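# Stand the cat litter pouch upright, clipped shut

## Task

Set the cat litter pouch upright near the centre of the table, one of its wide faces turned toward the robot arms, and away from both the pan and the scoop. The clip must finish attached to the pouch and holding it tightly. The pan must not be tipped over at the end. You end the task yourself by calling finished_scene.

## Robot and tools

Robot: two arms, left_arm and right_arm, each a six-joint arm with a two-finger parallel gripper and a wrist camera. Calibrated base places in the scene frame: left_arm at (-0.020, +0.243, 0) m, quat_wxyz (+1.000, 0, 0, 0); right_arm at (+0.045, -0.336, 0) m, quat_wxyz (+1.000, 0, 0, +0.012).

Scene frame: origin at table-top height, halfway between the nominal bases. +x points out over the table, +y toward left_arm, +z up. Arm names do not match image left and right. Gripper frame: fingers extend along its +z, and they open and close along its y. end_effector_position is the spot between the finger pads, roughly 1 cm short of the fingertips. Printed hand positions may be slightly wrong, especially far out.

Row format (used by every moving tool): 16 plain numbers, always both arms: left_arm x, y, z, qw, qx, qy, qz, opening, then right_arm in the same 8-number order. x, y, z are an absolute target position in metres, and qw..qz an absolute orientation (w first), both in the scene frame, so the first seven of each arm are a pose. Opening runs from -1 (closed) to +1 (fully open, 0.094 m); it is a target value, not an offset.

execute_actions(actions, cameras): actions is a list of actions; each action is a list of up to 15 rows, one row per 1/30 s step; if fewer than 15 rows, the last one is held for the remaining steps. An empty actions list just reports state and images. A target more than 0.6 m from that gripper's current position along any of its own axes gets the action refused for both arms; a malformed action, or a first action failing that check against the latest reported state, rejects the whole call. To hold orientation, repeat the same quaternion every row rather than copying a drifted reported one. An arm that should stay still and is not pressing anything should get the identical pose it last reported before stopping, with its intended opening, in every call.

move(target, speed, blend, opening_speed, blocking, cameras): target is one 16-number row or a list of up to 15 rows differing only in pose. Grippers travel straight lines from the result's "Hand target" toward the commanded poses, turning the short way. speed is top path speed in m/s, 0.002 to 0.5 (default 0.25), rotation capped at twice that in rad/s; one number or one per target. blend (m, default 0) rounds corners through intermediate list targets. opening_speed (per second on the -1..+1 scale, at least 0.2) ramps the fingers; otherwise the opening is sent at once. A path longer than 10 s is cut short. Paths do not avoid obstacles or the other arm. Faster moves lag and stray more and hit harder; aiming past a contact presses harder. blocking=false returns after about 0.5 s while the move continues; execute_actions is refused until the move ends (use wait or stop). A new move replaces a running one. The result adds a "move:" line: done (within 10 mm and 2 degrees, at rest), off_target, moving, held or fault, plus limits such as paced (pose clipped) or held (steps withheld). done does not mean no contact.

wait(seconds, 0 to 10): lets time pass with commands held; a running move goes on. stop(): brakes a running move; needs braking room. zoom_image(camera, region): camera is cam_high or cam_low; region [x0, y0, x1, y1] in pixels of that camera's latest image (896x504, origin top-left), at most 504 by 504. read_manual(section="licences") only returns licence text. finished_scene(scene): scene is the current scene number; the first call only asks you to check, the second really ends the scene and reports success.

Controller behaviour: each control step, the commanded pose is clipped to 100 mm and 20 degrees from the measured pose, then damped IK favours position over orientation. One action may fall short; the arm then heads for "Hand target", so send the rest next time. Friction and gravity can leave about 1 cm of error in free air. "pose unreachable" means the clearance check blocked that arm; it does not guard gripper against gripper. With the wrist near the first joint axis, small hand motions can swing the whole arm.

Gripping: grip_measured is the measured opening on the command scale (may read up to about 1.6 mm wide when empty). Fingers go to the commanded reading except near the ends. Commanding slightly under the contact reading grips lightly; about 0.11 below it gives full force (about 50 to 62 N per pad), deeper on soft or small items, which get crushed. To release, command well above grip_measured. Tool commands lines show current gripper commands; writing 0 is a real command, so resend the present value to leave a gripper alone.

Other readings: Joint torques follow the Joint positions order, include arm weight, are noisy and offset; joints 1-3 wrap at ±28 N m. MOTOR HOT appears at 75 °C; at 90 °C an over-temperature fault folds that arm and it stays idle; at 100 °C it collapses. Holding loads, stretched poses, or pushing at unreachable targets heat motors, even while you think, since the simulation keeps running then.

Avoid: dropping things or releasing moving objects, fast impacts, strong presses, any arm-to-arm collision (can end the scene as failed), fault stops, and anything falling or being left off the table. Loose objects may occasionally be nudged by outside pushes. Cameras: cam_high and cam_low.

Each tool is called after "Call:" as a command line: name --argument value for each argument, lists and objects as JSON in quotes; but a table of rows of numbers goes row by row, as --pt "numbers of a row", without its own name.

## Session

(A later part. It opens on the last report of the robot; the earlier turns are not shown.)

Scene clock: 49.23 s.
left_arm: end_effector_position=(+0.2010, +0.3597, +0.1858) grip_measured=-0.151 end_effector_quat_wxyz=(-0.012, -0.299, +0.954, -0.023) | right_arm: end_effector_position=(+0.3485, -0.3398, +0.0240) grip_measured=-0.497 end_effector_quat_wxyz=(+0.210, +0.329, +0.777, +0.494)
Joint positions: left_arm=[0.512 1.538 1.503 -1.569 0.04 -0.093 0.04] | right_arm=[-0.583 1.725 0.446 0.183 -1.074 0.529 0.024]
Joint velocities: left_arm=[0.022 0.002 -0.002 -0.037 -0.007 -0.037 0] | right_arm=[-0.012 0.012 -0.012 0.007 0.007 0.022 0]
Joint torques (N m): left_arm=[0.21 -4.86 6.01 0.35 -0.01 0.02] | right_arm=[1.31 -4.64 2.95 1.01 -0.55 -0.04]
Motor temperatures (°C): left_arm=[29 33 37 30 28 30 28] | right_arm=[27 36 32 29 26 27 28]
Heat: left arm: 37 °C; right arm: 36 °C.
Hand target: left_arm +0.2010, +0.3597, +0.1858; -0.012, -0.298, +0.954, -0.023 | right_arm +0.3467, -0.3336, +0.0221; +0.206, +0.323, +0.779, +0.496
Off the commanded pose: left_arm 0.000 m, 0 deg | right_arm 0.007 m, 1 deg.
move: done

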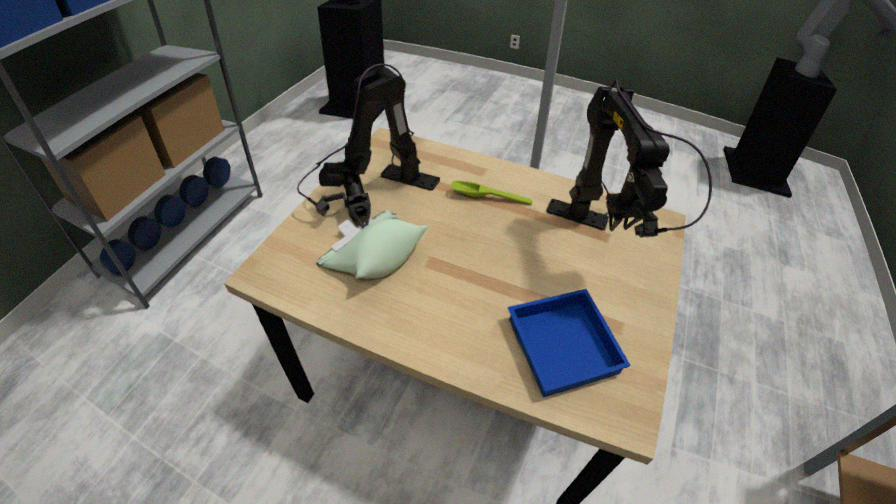

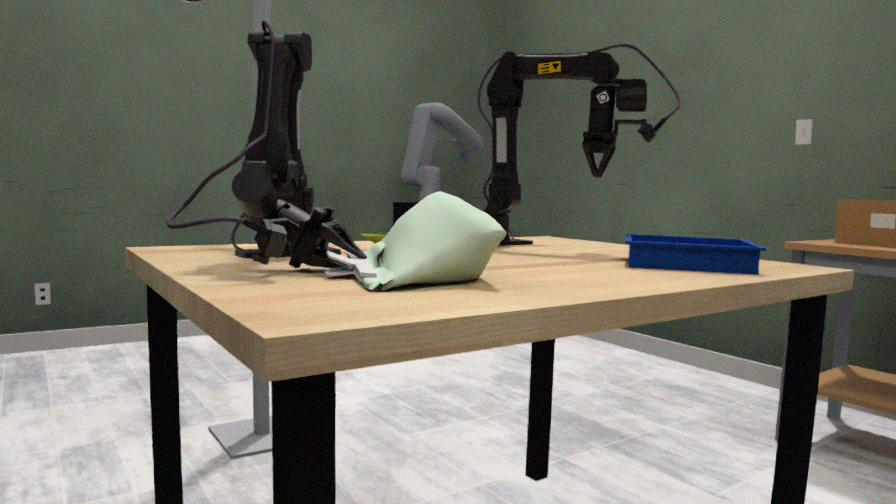

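Call:
move --target '[0.201, 0.3597, 0.1858, -0.012, -0.298, 0.954, -0.023, -0.15, 0.3465, -0.3335, 0.022, 0.2056, 0.3227, 0.7793, 0.4965, -0.72]' --speed 0.02 --opening_speed 0.4

Call:
zoom_image --camera "cam_high" --region '[325, 180, 395, 250]'

Call:
zoom_image --camera "cam_low" --region '[280, 210, 400, 300]'

Scene clock: 50.43 s.
left_arm: end_effector_position=(+0.2010, +0.3597, +0.1858) grip_measured=-0.151 end_effector_quat_wxyz=(-0.012, -0.299, +0.954, -0.023) | right_arm: end_effector_position=(+0.3489, -0.3367, +0.0284) grip_measured=-0.685 end_effector_quat_wxyz=(+0.215, +0.314, +0.776, +0.503)
Joint positions: left_arm=[0.512 1.538 1.503 -1.569 0.04 -0.093 0.04] | right_arm=[-0.581 1.725 0.446 0.191 -1.101 0.511 0.015]
Joint velocities: left_arm=[0.007 0.007 -0.002 -0.022 0.007 0.022 0] | right_arm=[-0.007 -0.007 0.012 0.081 -0.022 -0.022 -0.001]
Joint torques (N m): left_arm=[-0.02 -5.11 5.97 0.33 0.01 -0.01] | right_arm=[1.22 -5.03 2.93 0.9 -0.24 0.11]
Motor temperatures (°C): left_arm=[29 33 37 30 28 30 28] | right_arm=[27 36 32 29 26 27 28]
Heat: left arm: 37 °C; right arm: 36 °C.
Hand target: left_arm +0.2010, +0.3597, +0.1858; -0.012, -0.298, +0.954, -0.023 | right_arm +0.3464, -0.3336, +0.0222; +0.205, +0.323, +0.779, +0.497
Off the commanded pose: left_arm 0.000 m, 0 deg | right_arm 0.008 m, 2 deg.
move: done

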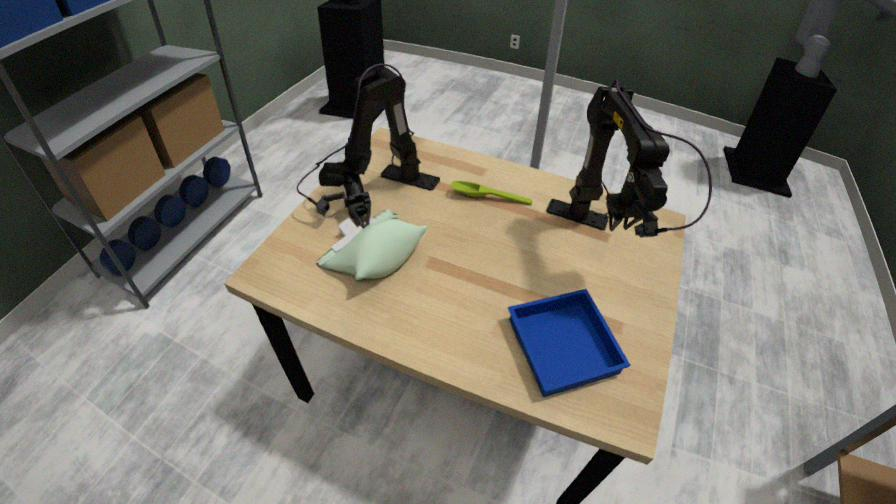

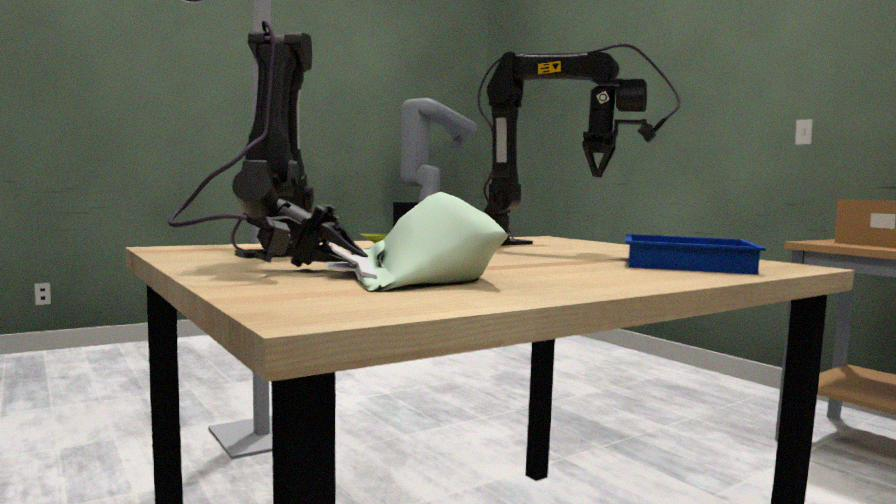

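Scaled by 7.200.

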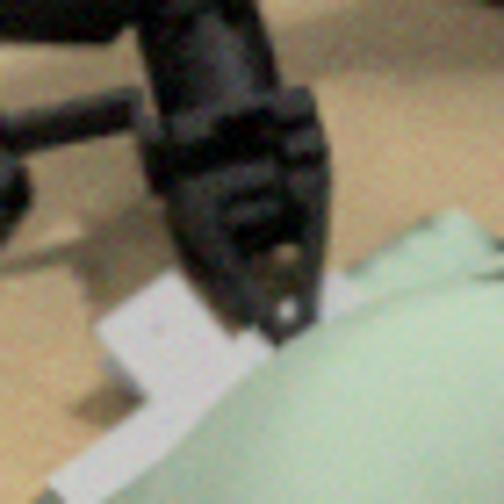

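Scaled by 4.200.

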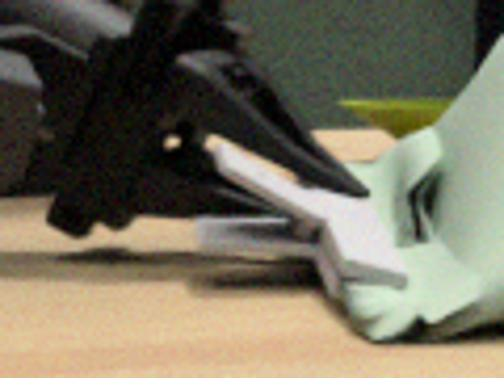

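Call:
move --target '[0.201, 0.3597, 0.1858, -0.012, -0.298, 0.954, -0.023, -0.15, 0.3465, -0.3335, 0.022, 0.2056, 0.3227, 0.7793, 0.4965, -1.0]' --speed 0.02 --opening_speed 0.3

Call:
zoom_image --camera "cam_high" --region '[325, 180, 395, 250]'

Call:
zoom_image --camera "cam_low" --region '[280, 210, 400, 300]'

Scene clock: 56.43 s.
left_arm: end_effector_position=(+0.2010, +0.3597, +0.1858) grip_measured=-0.151 end_effector_quat_wxyz=(-0.012, -0.299, +0.954, -0.023) | right_arm: end_effector_position=(+0.3489, -0.3367, +0.0286) grip_measured=-0.688 end_effector_quat_wxyz=(+0.216, +0.313, +0.776, +0.503)
Joint positions: left_arm=[0.512 1.538 1.503 -1.569 0.04 -0.093 0.04] | right_arm=[-0.581 1.725 0.446 0.192 -1.102 0.51 0.015]
Joint velocities: left_arm=[-0.002 0.022 0.002 -0.037 -0.007 -0.037 0] | right_arm=[0.002 -0.002 -0.017 -0.051 -0.007 -0.022 0]
Joint torques (N m): left_arm=[0.06 -5.04 5.97 0.38 -0.02 0.03] | right_arm=[1.24 -4.72 2.97 0.9 -0.28 0.19]
Motor temperatures (°C): left_arm=[29 33 37 30 28 30 28] | right_arm=[27 36 32 29 26 27 28]
Heat: left arm: 37 °C; right arm: 36 °C.
Hand target: left_arm +0.2010, +0.3597, +0.1858; -0.012, -0.298, +0.954, -0.023 | right_arm +0.3465, -0.3335, +0.0221; +0.205, +0.323, +0.779, +0.497
Off the commanded pose: left_arm 0.000 m, 0 deg | right_arm 0.008 m, 2 deg.
move: done

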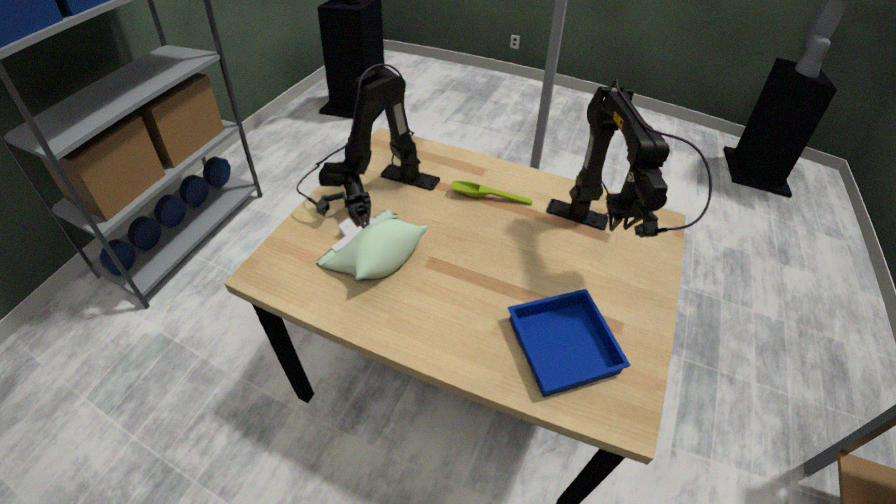

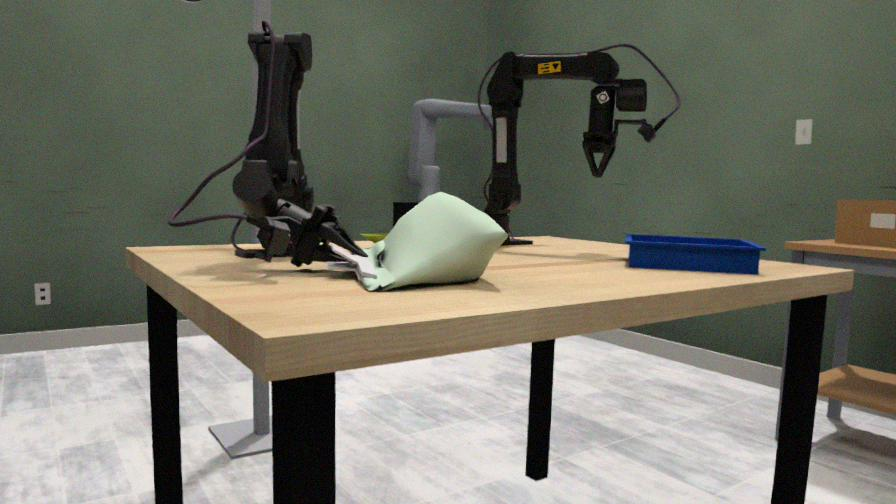

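Scaled by 7.200.

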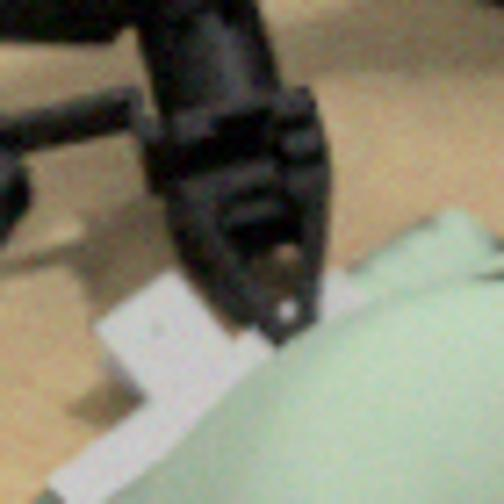

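Scaled by 4.200.

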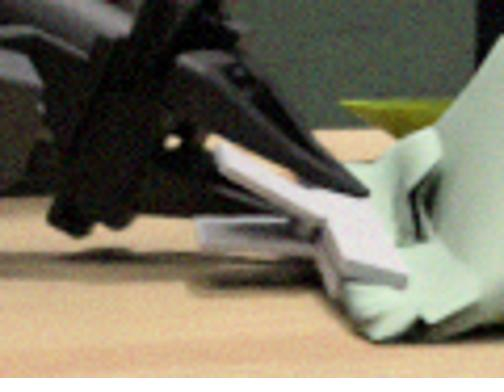

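Call:
move --target '[0.201, 0.3597, 0.1858, -0.012, -0.298, 0.954, -0.023, -0.15, 0.3506, -0.331, 0.055, 0.2056, 0.3227, 0.7793, 0.4965, -1.0]' --speed 0.05

Call:
zoom_image --camera "cam_high" --region '[300, 160, 440, 300]'

Call:
zoom_image --camera "cam_low" --region '[240, 180, 520, 300]'

Scene clock: 58.97 s.
left_arm: end_effector_position=(+0.2010, +0.3597, +0.1858) grip_measured=-0.151 end_effector_quat_wxyz=(-0.012, -0.299, +0.954, -0.023) | right_arm: end_effector_position=(+0.3466, -0.3318, +0.0436) grip_measured=-0.712 end_effector_quat_wxyz=(+0.204, +0.330, +0.782, +0.488)
Joint positions: left_arm=[0.512 1.538 1.503 -1.569 0.04 -0.093 0.04] | right_arm=[-0.551 1.599 0.455 0.066 -1.046 0.558 0.014]
Joint velocities: left_arm=[0.012 -0.007 0.012 -0.022 0.007 -0.066 0.001] | right_arm=[-0.022 0.007 -0.007 -0.051 0.066 -0.007 0.001]
Joint torques (N m): left_arm=[-0.08 -4.92 6.05 0.36 -0.02 0.01] | right_arm=[0.17 -6.6 6.42 0.6 -0.78 0.09]
Motor temperatures (°C): left_arm=[29 33 37 30 28 30 28] | right_arm=[27 36 32 29 26 27 28]
Heat: left arm: 37 °C; right arm: 36 °C.
Hand target: left_arm +0.2010, +0.3597, +0.1858; -0.012, -0.298, +0.954, -0.023 | right_arm +0.3506, -0.3307, +0.0551; +0.206, +0.323, +0.779, +0.497
Off the commanded pose: left_arm 0.000 m, 0 deg | right_arm 0.012 m, 1 deg.
move: off_target (right_arm)

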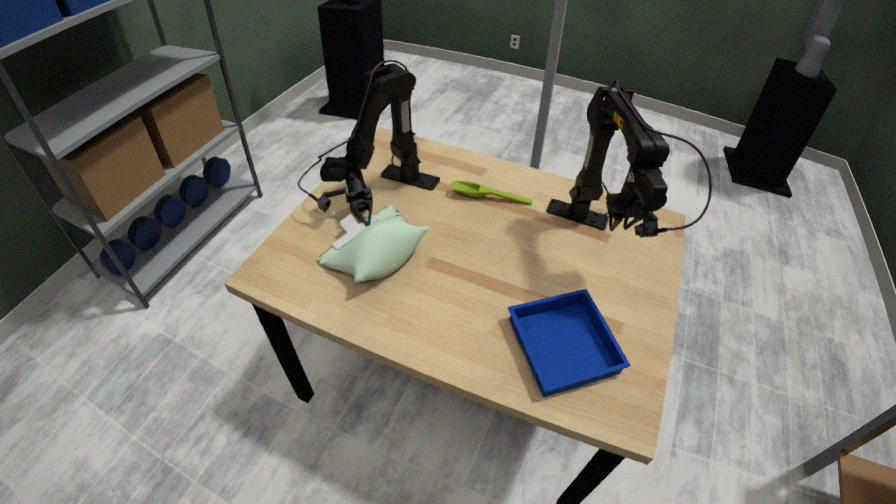

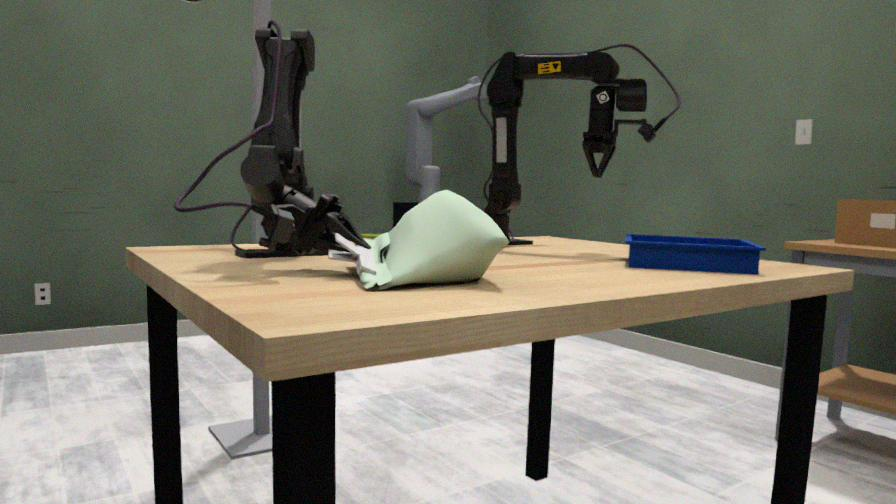

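Scaled by 3.600.

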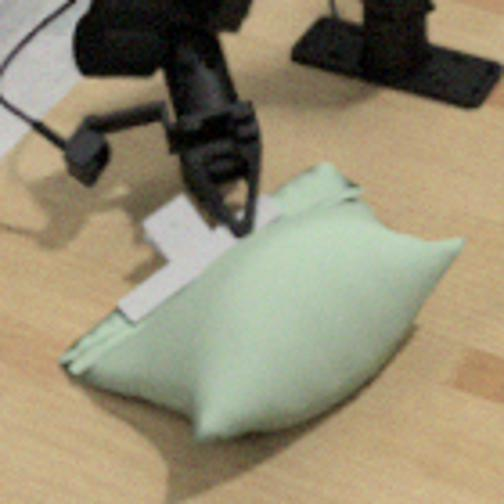

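Scaled by 1.800.

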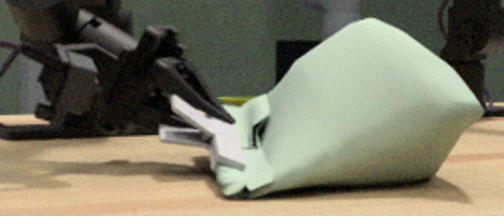

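Call:
move --pt "0.201 0.3597 0.1858 -0.012 -0.298 0.954 -0.023 -0.15 0.3539 -0.3194 0.098 0.2097 0.3156 0.7957 0.4727 -1.0" --pt "0.201 0.3597 0.1858 -0.012 -0.298 0.954 -0.023 -0.15 0.3624 -0.2896 0.150 0.2254 0.2810 0.8596 0.3632 -1.0" --speed 0.07 --blend 0.02

Call:
zoom_image --camera "cam_high" --region '[300, 160, 440, 300]'

Call:
zoom_image --camera "cam_low" --region '[240, 180, 520, 300]'

Scene clock: 62.40 s.
left_arm: end_effector_position=(+0.2010, +0.3597, +0.1858) grip_measured=-0.151 end_effector_quat_wxyz=(-0.012, -0.299, +0.954, -0.023) | right_arm: end_effector_position=(+0.3569, -0.2957, +0.1214) grip_measured=-0.717 end_effector_quat_wxyz=(+0.199, +0.311, +0.864, +0.342)
Joint positions: left_arm=[0.512 1.538 1.503 -1.569 0.04 -0.093 0.04] | right_arm=[-0.228 1.244 0.739 -0.486 -0.607 0.672 0.013]
Joint velocities: left_arm=[-0.002 -0.022 -0.002 -0.022 0.007 -0.007 0] | right_arm=[-0.007 0.002 -0.007 0.007 -0.037 0.037 0]
Joint torques (N m): left_arm=[-0.12 -5.01 6.22 0.36 0 0.02] | right_arm=[0.7 -6.45 10.14 0.96 -0.87 -0.12]
Motor temperatures (°C): left_arm=[29 33 37 30 28 30 28] | right_arm=[27 36 34 30 27 27 29]
Heat: left arm: 37 °C; right arm: 36 °C.
Hand target: left_arm +0.2010, +0.3597, +0.1858; -0.012, -0.298, +0.954, -0.023 | right_arm +0.3622, -0.2877, +0.1502; +0.223, +0.281, +0.859, +0.365
Off the commanded pose: left_arm 0.000 m, 0 deg | right_arm 0.030 m, 5 deg.
move: off_target (right_arm)

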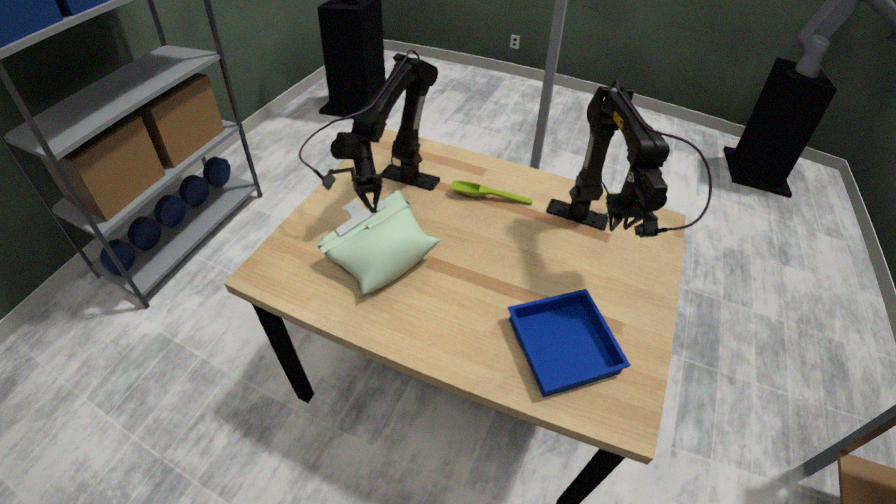

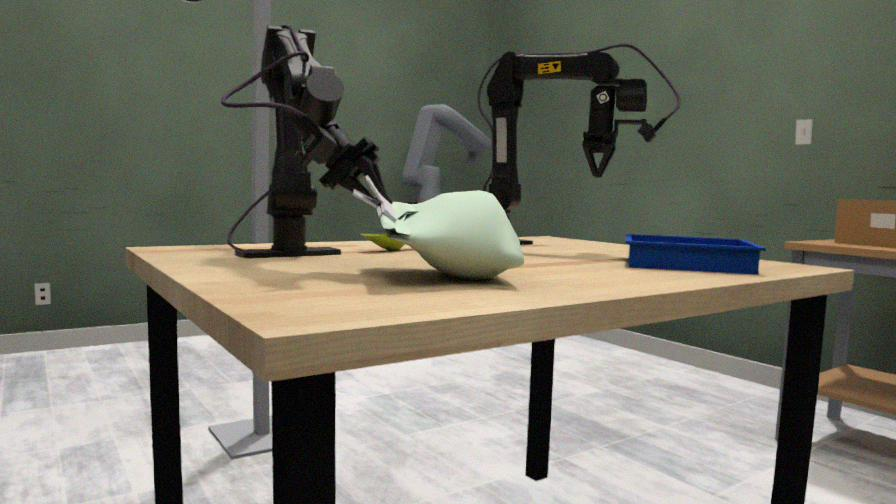

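Scaled by 3.600.

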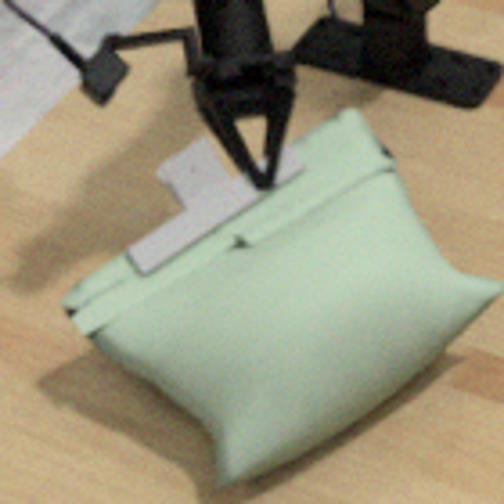

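Scaled by 1.800.

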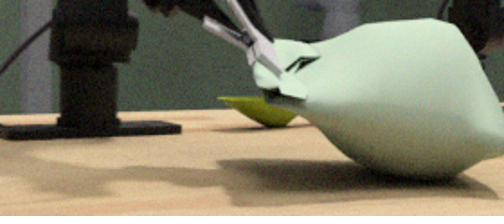

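Call:
move --pt "0.201 0.3597 0.1858 -0.012 -0.298 0.954 -0.023 -0.15 0.3784 -0.240 0.200 0.2413 0.2200 0.9265 0.1874 -1.0" --pt "0.201 0.3597 0.1858 -0.012 -0.298 0.954 -0.023 -0.15 0.388 -0.200 0.220 0.2472 0.1679 0.9532 0.0490 -1.0" --speed 0.08 --blend 0.02

Call:
zoom_image --camera "cam_high" --region '[300, 160, 460, 320]'

Call:
zoom_image --camera "cam_low" --region '[280, 130, 560, 310]'

Scene clock: 67.57 s.
left_arm: end_effector_position=(+0.2010, +0.3597, +0.1858) grip_measured=-0.151 end_effector_quat_wxyz=(-0.012, -0.299, +0.954, -0.023) | right_arm: end_effector_position=(+0.3808, -0.1960, +0.1943) grip_measured=-0.716 end_effector_quat_wxyz=(+0.211, +0.168, +0.962, +0.053)
Joint positions: left_arm=[0.512 1.538 1.503 -1.569 0.04 -0.093 0.04] | right_arm=[0.449 1.556 1.465 -1.073 0.166 0.785 0.013]
Joint velocities: left_arm=[-0.017 0.012 -0.027 0.022 -0.11 -0.007 0] | right_arm=[-0.002 0.007 0.012 -0.022 0.037 -0.022 0.001]
Joint torques (N m): left_arm=[0.1 -5.05 6.15 0.38 -0.02 0.05] | right_arm=[0.34 -7.17 11.02 0.73 0.51 0.03]
Motor temperatures (°C): left_arm=[29 33 37 30 28 30 28] | right_arm=[27 36 36 30 27 27 29]
Heat: left arm: 37 °C; right arm: 36 °C.
Hand target: left_arm +0.2010, +0.3597, +0.1858; -0.012, -0.298, +0.954, -0.023 | right_arm +0.3875, -0.1977, +0.2173; +0.242, +0.171, +0.954, +0.053
Off the commanded pose: left_arm 0.000 m, 0 deg | right_arm 0.027 m, 4 deg.
move: off_target (right_arm)

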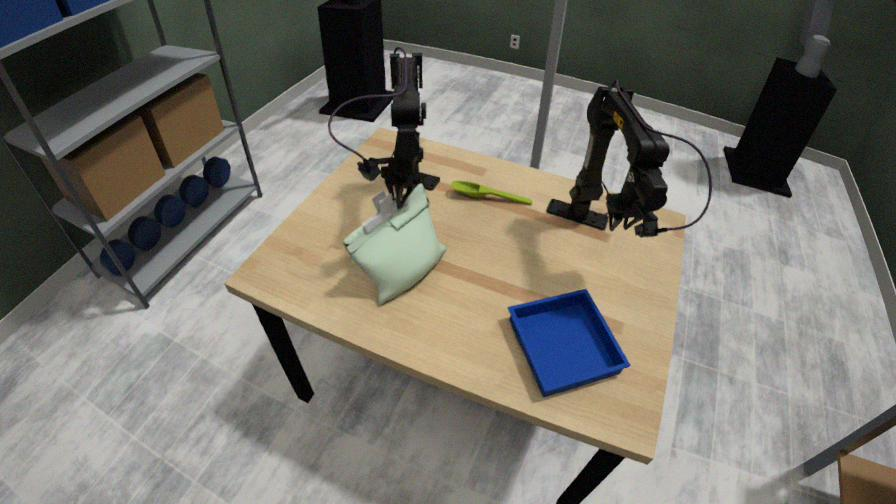

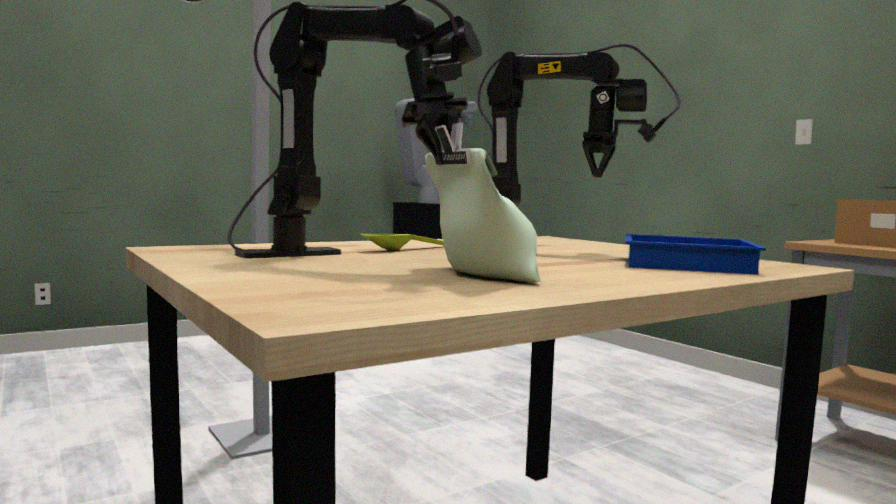

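Scaled by 3.150.

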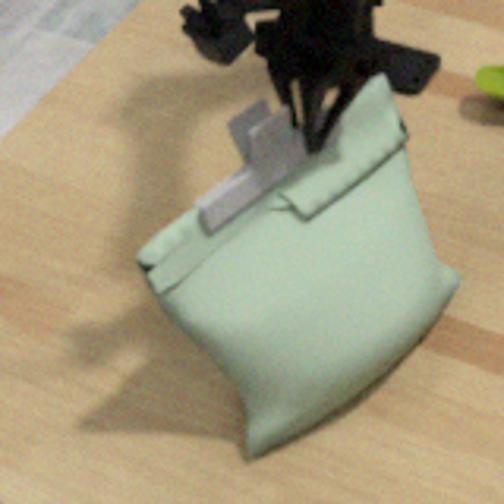

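Scaled by 1.800.

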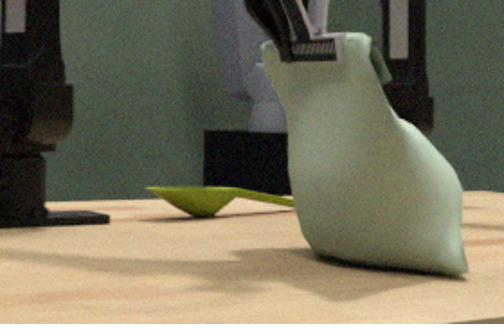

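Call:
move --pt "0.201 0.3597 0.1858 -0.012 -0.298 0.954 -0.023 -0.15 0.370 -0.150 0.223 0.2479 0.0257 0.9680 0.0027 -1.0" --pt "0.201 0.3597 0.1858 -0.012 -0.298 0.954 -0.023 -0.15 0.332 -0.110 0.223 0.2374 -0.3072 0.9180 0.0795 -1.0" --speed 0.1 --blend 0.03

Call:
zoom_image --camera "cam_high" --region '[300, 160, 480, 340]'

Call:
zoom_image --camera "cam_low" --region '[340, 100, 620, 310]'

Scene clock: 74.23 s.
left_arm: end_effector_position=(+0.2010, +0.3597, +0.1858) grip_measured=-0.151 end_effector_quat_wxyz=(-0.012, -0.299, +0.954, -0.023) | right_arm: end_effector_position=(+0.3409, -0.1178, +0.2068) grip_measured=-0.719 end_effector_quat_wxyz=(+0.213, -0.288, +0.932, +0.055)
Joint positions: left_arm=[0.512 1.538 1.503 -1.569 0.04 -0.093 0.04] | right_arm=[0.629 1.548 1.502 -1.083 0.043 0.044 0.013]
Joint velocities: left_arm=[-0.012 0.002 -0.002 -0.022 -0.007 -0.125 -0.001] | right_arm=[0.007 -0.012 0.017 0.007 0.007 0.022 0]
Joint torques (N m): left_arm=[0.06 -4.79 6.11 0.34 0.04 0.01] | right_arm=[1.54 -10.02 5.94 1.05 -0.38 -0.29]
Motor temperatures (°C): left_arm=[29 33 37 30 28 30 28] | right_arm=[27 37 36 30 27 27 29]
Heat: left arm: 37 °C; right arm: 37 °C.
Hand target: left_arm +0.2010, +0.3597, +0.1858; -0.012, -0.298, +0.954, -0.023 | right_arm +0.3320, -0.1094, +0.2235; +0.235, -0.308, +0.919, +0.080
Off the commanded pose: left_arm 0.000 m, 0 deg | right_arm 0.020 m, 5 deg.
move: off_target (right_arm)

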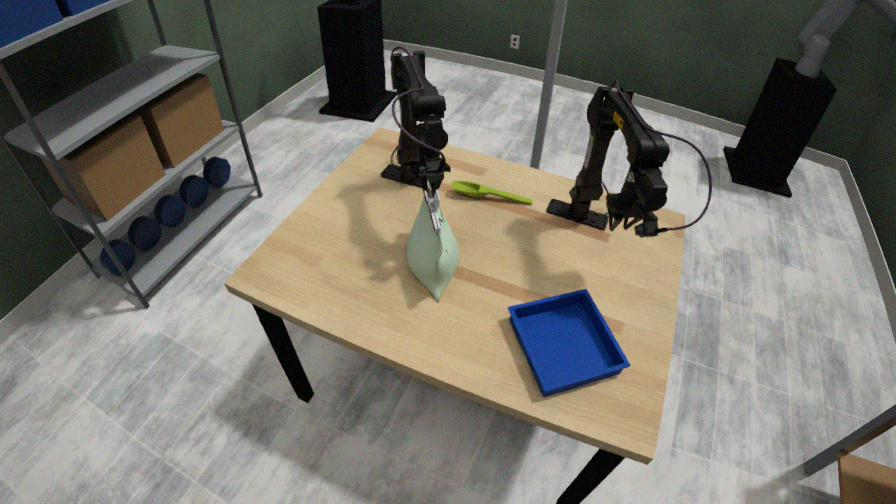

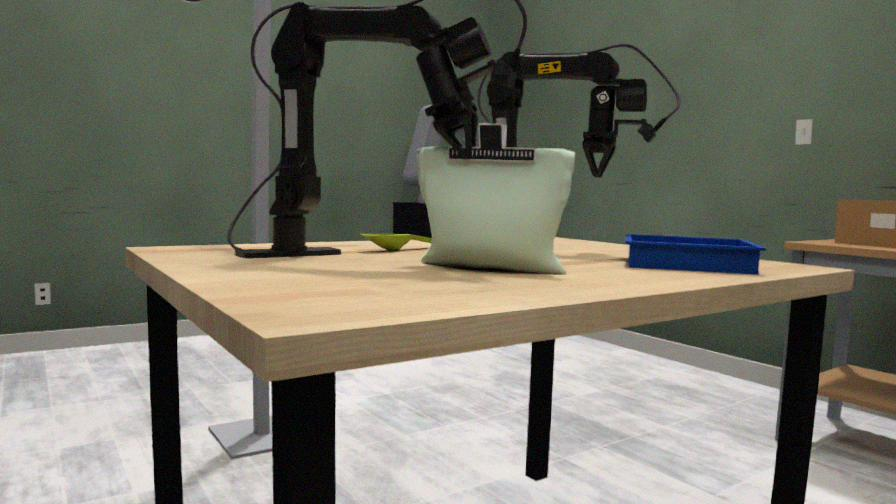

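Scaled by 2.800.

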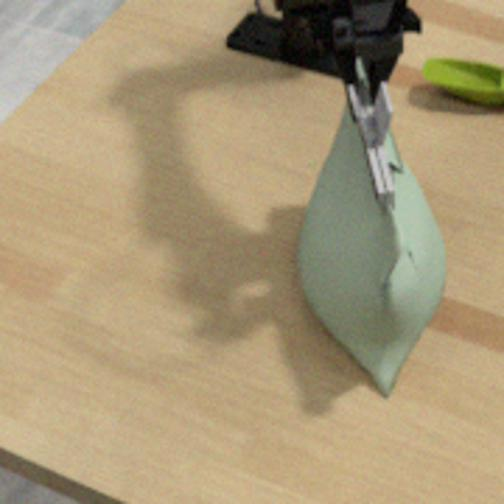

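Scaled by 1.800.

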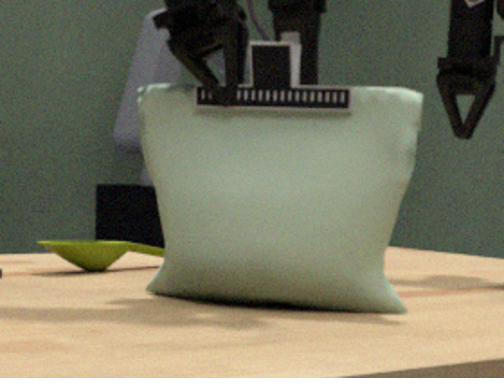

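Call:
move --pt "0.201 0.3597 0.1858 -0.012 -0.298 0.954 -0.023 -0.15 0.285 -0.090 0.223 0.2128 -0.5095 0.8232 0.1318 -1.0" --pt "0.201 0.3597 0.1858 -0.012 -0.298 0.954 -0.023 -0.15 0.235 -0.066 0.223 0.1770 -0.6845 0.6845 0.1770 -1.0" --speed 0.1 --blend 0.03

Call:
zoom_image --camera "cam_high" --region '[340, 120, 560, 340]'

Call:
zoom_image --camera "cam_low" --region '[340, 100, 620, 310]'

Scene clock: 80.23 s.
left_arm: end_effector_position=(+0.2010, +0.3597, +0.1858) grip_measured=-0.151 end_effector_quat_wxyz=(-0.012, -0.299, +0.954, -0.023) | right_arm: end_effector_position=(+0.2487, -0.0844, +0.2006) grip_measured=-0.722 end_effector_quat_wxyz=(+0.149, -0.668, +0.717, +0.132)
Joint positions: left_arm=[0.512 1.538 1.503 -1.569 0.04 -0.093 0.04] | right_arm=[0.719 1.496 1.454 -1.224 -0.263 -0.716 0.013]
Joint velocities: left_arm=[-0.017 -0.027 0.002 -0.022 0.051 0.066 -0.001] | right_arm=[0.002 0.002 0.002 -0.007 -0.022 0.022 -0.001]
Joint torques (N m): left_arm=[0.01 -4.85 6.17 0.35 -0.03 0.03] | right_arm=[1.96 -7.17 9.58 0.71 -1.25 -0.3]
Motor temperatures (°C): left_arm=[29 33 37 30 28 30 28] | right_arm=[27 38 36 30 27 27 29]
Heat: left arm: 37 °C; right arm: 38 °C.
Hand target: left_arm +0.2010, +0.3597, +0.1858; -0.012, -0.298, +0.954, -0.023 | right_arm +0.2347, -0.0667, +0.2241; -0.176, +0.684, -0.685, -0.176
Off the commanded pose: left_arm 0.000 m, 0 deg | right_arm 0.032 m, 7 deg.
move: off_target (right_arm)

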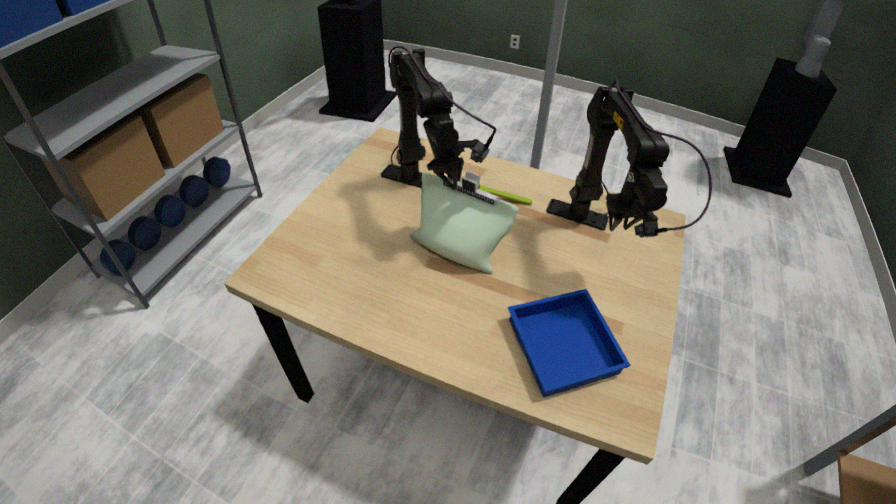

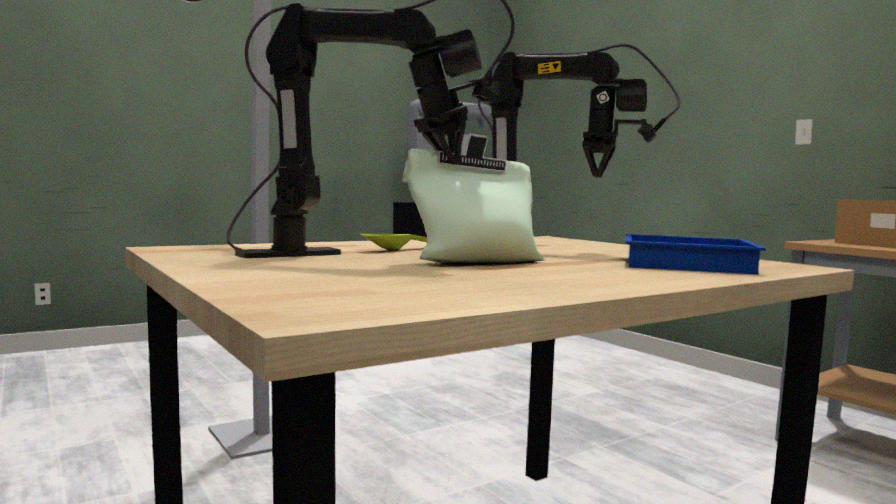

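Scaled by 2.291.

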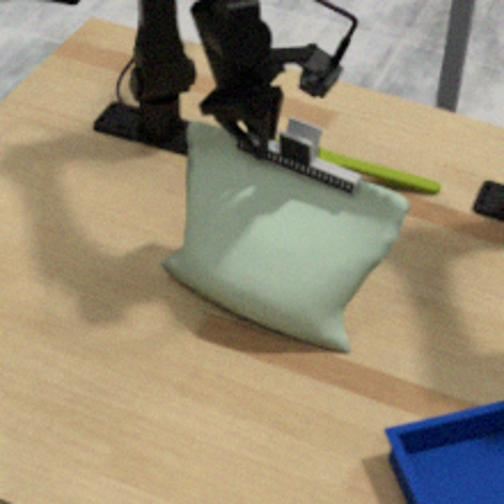

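Scaled by 1.800.

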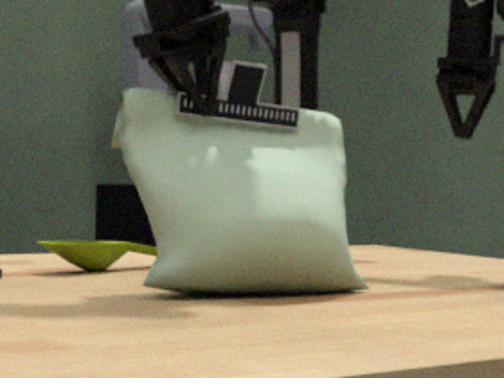

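Call:
move --target '[0.201, 0.3597, 0.1858, -0.012, -0.298, 0.954, -0.023, -0.15, 0.150, -0.005, 0.222, 0.1707, -0.7081, 0.6602, 0.1831, -1.0]' --speed 0.08

Call:
zoom_image --camera "cam_high" --region '[340, 120, 560, 340]'

Call:
zoom_image --camera "cam_low" --region '[340, 100, 620, 310]'

Scene clock: 83.00 s.
left_arm: end_effector_position=(+0.2010, +0.3597, +0.1858) grip_measured=-0.151 end_effector_quat_wxyz=(-0.012, -0.299, +0.954, -0.023) | right_arm: end_effector_position=(+0.1585, -0.0278, +0.1992) grip_measured=-0.722 end_effector_quat_wxyz=(-0.125, +0.701, -0.689, -0.136)
Joint positions: left_arm=[0.512 1.538 1.503 -1.569 0.04 -0.093 0.04] | right_arm=[1.096 1.496 1.454 -1.2 -0.175 -0.44 0.013]
Joint velocities: left_arm=[-0.002 0.002 -0.002 0.022 0.037 0.022 -0.001] | right_arm=[0.012 -0.012 -0.012 0.022 -0.007 -0.022 0]
Joint torques (N m): left_arm=[0.16 -4.78 6.17 0.38 0.01 0.03] | right_arm=[1.98 -7.38 8.39 1.4 -0.92 -0.16]
Motor temperatures (°C): left_arm=[29 33 37 30 28 30 28] | right_arm=[27 38 36 30 27 27 29]
Heat: left arm: 37 °C; right arm: 38 °C.
Hand target: left_arm +0.2010, +0.3597, +0.1858; -0.012, -0.298, +0.954, -0.023 | right_arm +0.1486, -0.0063, +0.2236; -0.166, +0.710, -0.659, -0.184
Off the commanded pose: left_arm 0.000 m, 0 deg | right_arm 0.033 m, 8 deg.
move: off_target (right_arm)

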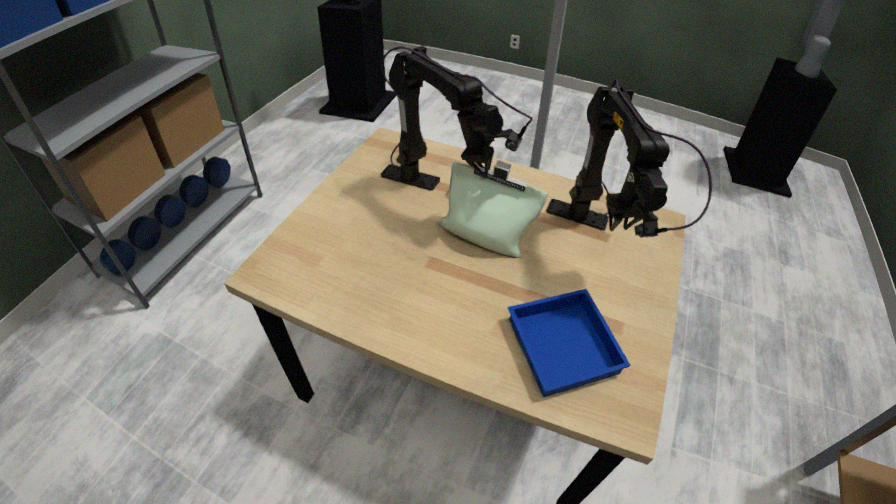

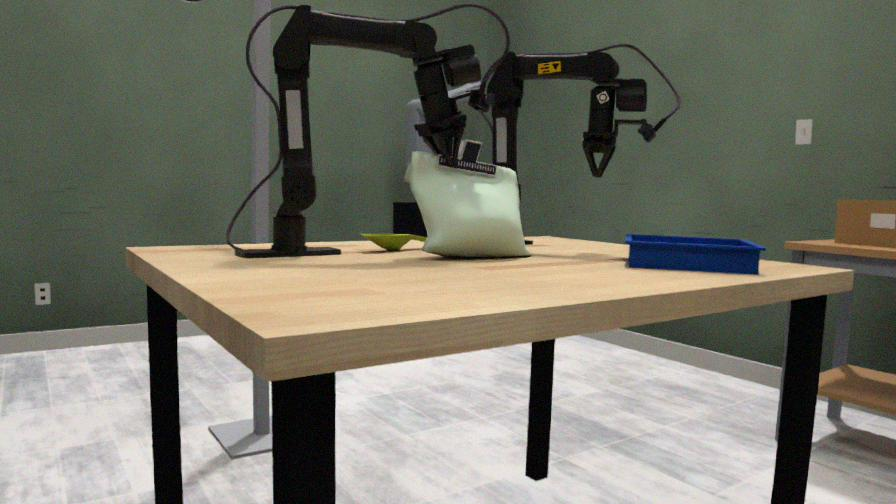

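Scaled by 2.291.

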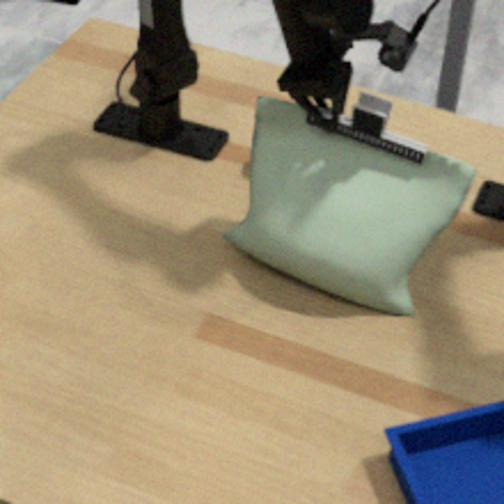

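Scaled by 1.800.

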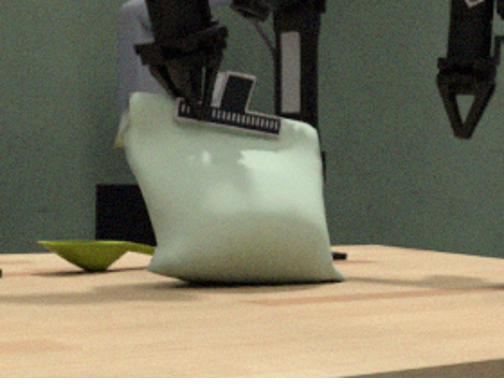

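Call:
move --target '[0.201, 0.3597, 0.1858, -0.012, -0.298, 0.954, -0.023, -0.15, 0.243, -0.022, 0.220, 0.1658, -0.7251, 0.6414, 0.1875, -1.0]' --speed 0.06

Call:
zoom_image --camera "cam_high" --region '[340, 120, 560, 340]'

Call:
zoom_image --camera "cam_low" --region '[340, 100, 620, 310]'

Scene clock: 85.90 s.
left_arm: end_effector_position=(+0.2010, +0.3597, +0.1858) grip_measured=-0.151 end_effector_quat_wxyz=(-0.012, -0.299, +0.954, -0.023) | right_arm: end_effector_position=(+0.2407, -0.0394, +0.2034) grip_measured=-0.722 end_effector_quat_wxyz=(-0.136, +0.719, -0.662, -0.163)
Joint positions: left_arm=[0.512 1.538 1.503 -1.569 0.04 -0.093 0.04] | right_arm=[0.8 1.634 1.598 -1.251 -0.325 -0.783 0.013]
Joint velocities: left_arm=[-0.022 0.017 0.007 0.007 -0.007 0.037 0] | right_arm=[0.007 -0.002 -0.017 -0.066 0.037 -0.066 0]
Joint torques (N m): left_arm=[-0.06 -4.79 5.97 0.41 0.02 0.04] | right_arm=[-0.2 -6.5 9.8 0.86 -0.8 -0.31]
Motor temperatures (°C): left_arm=[29 33 37 30 28 30 28] | right_arm=[27 38 36 31 27 27 29]
Heat: left arm: 37 °C; right arm: 38 °C.
Hand target: left_arm +0.2010, +0.3597, +0.1858; -0.012, -0.298, +0.954, -0.023 | right_arm +0.2440, -0.0249, +0.2207; -0.169, +0.726, -0.641, -0.185
Off the commanded pose: left_arm 0.000 m, 0 deg | right_arm 0.024 m, 5 deg.
move: off_target (right_arm)

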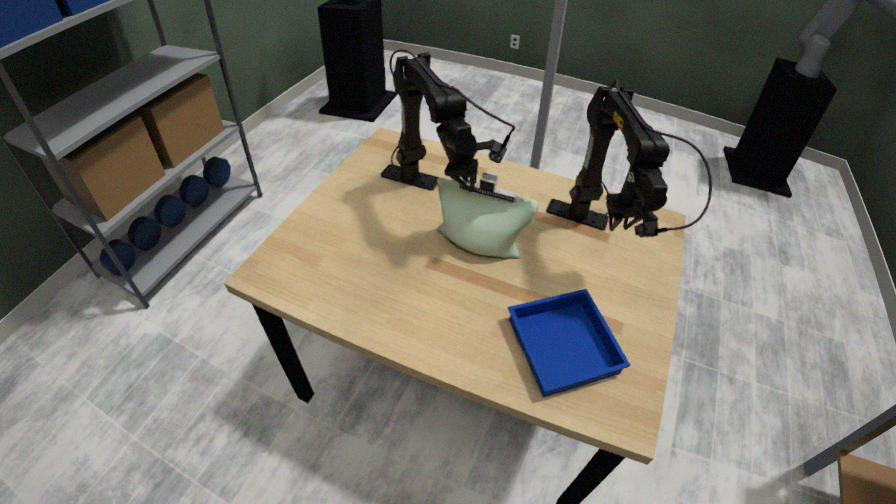

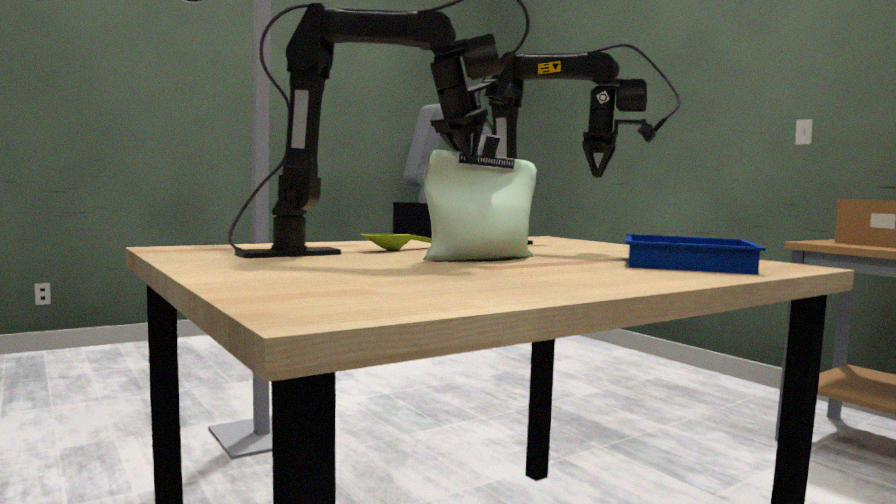

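Scaled by 2.291.

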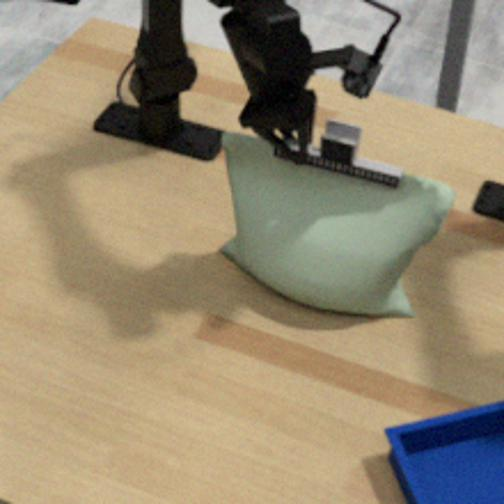

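Scaled by 1.800.

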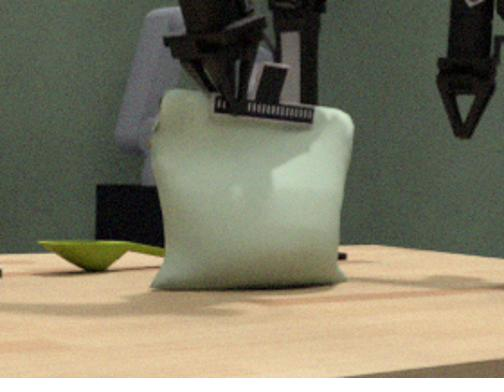

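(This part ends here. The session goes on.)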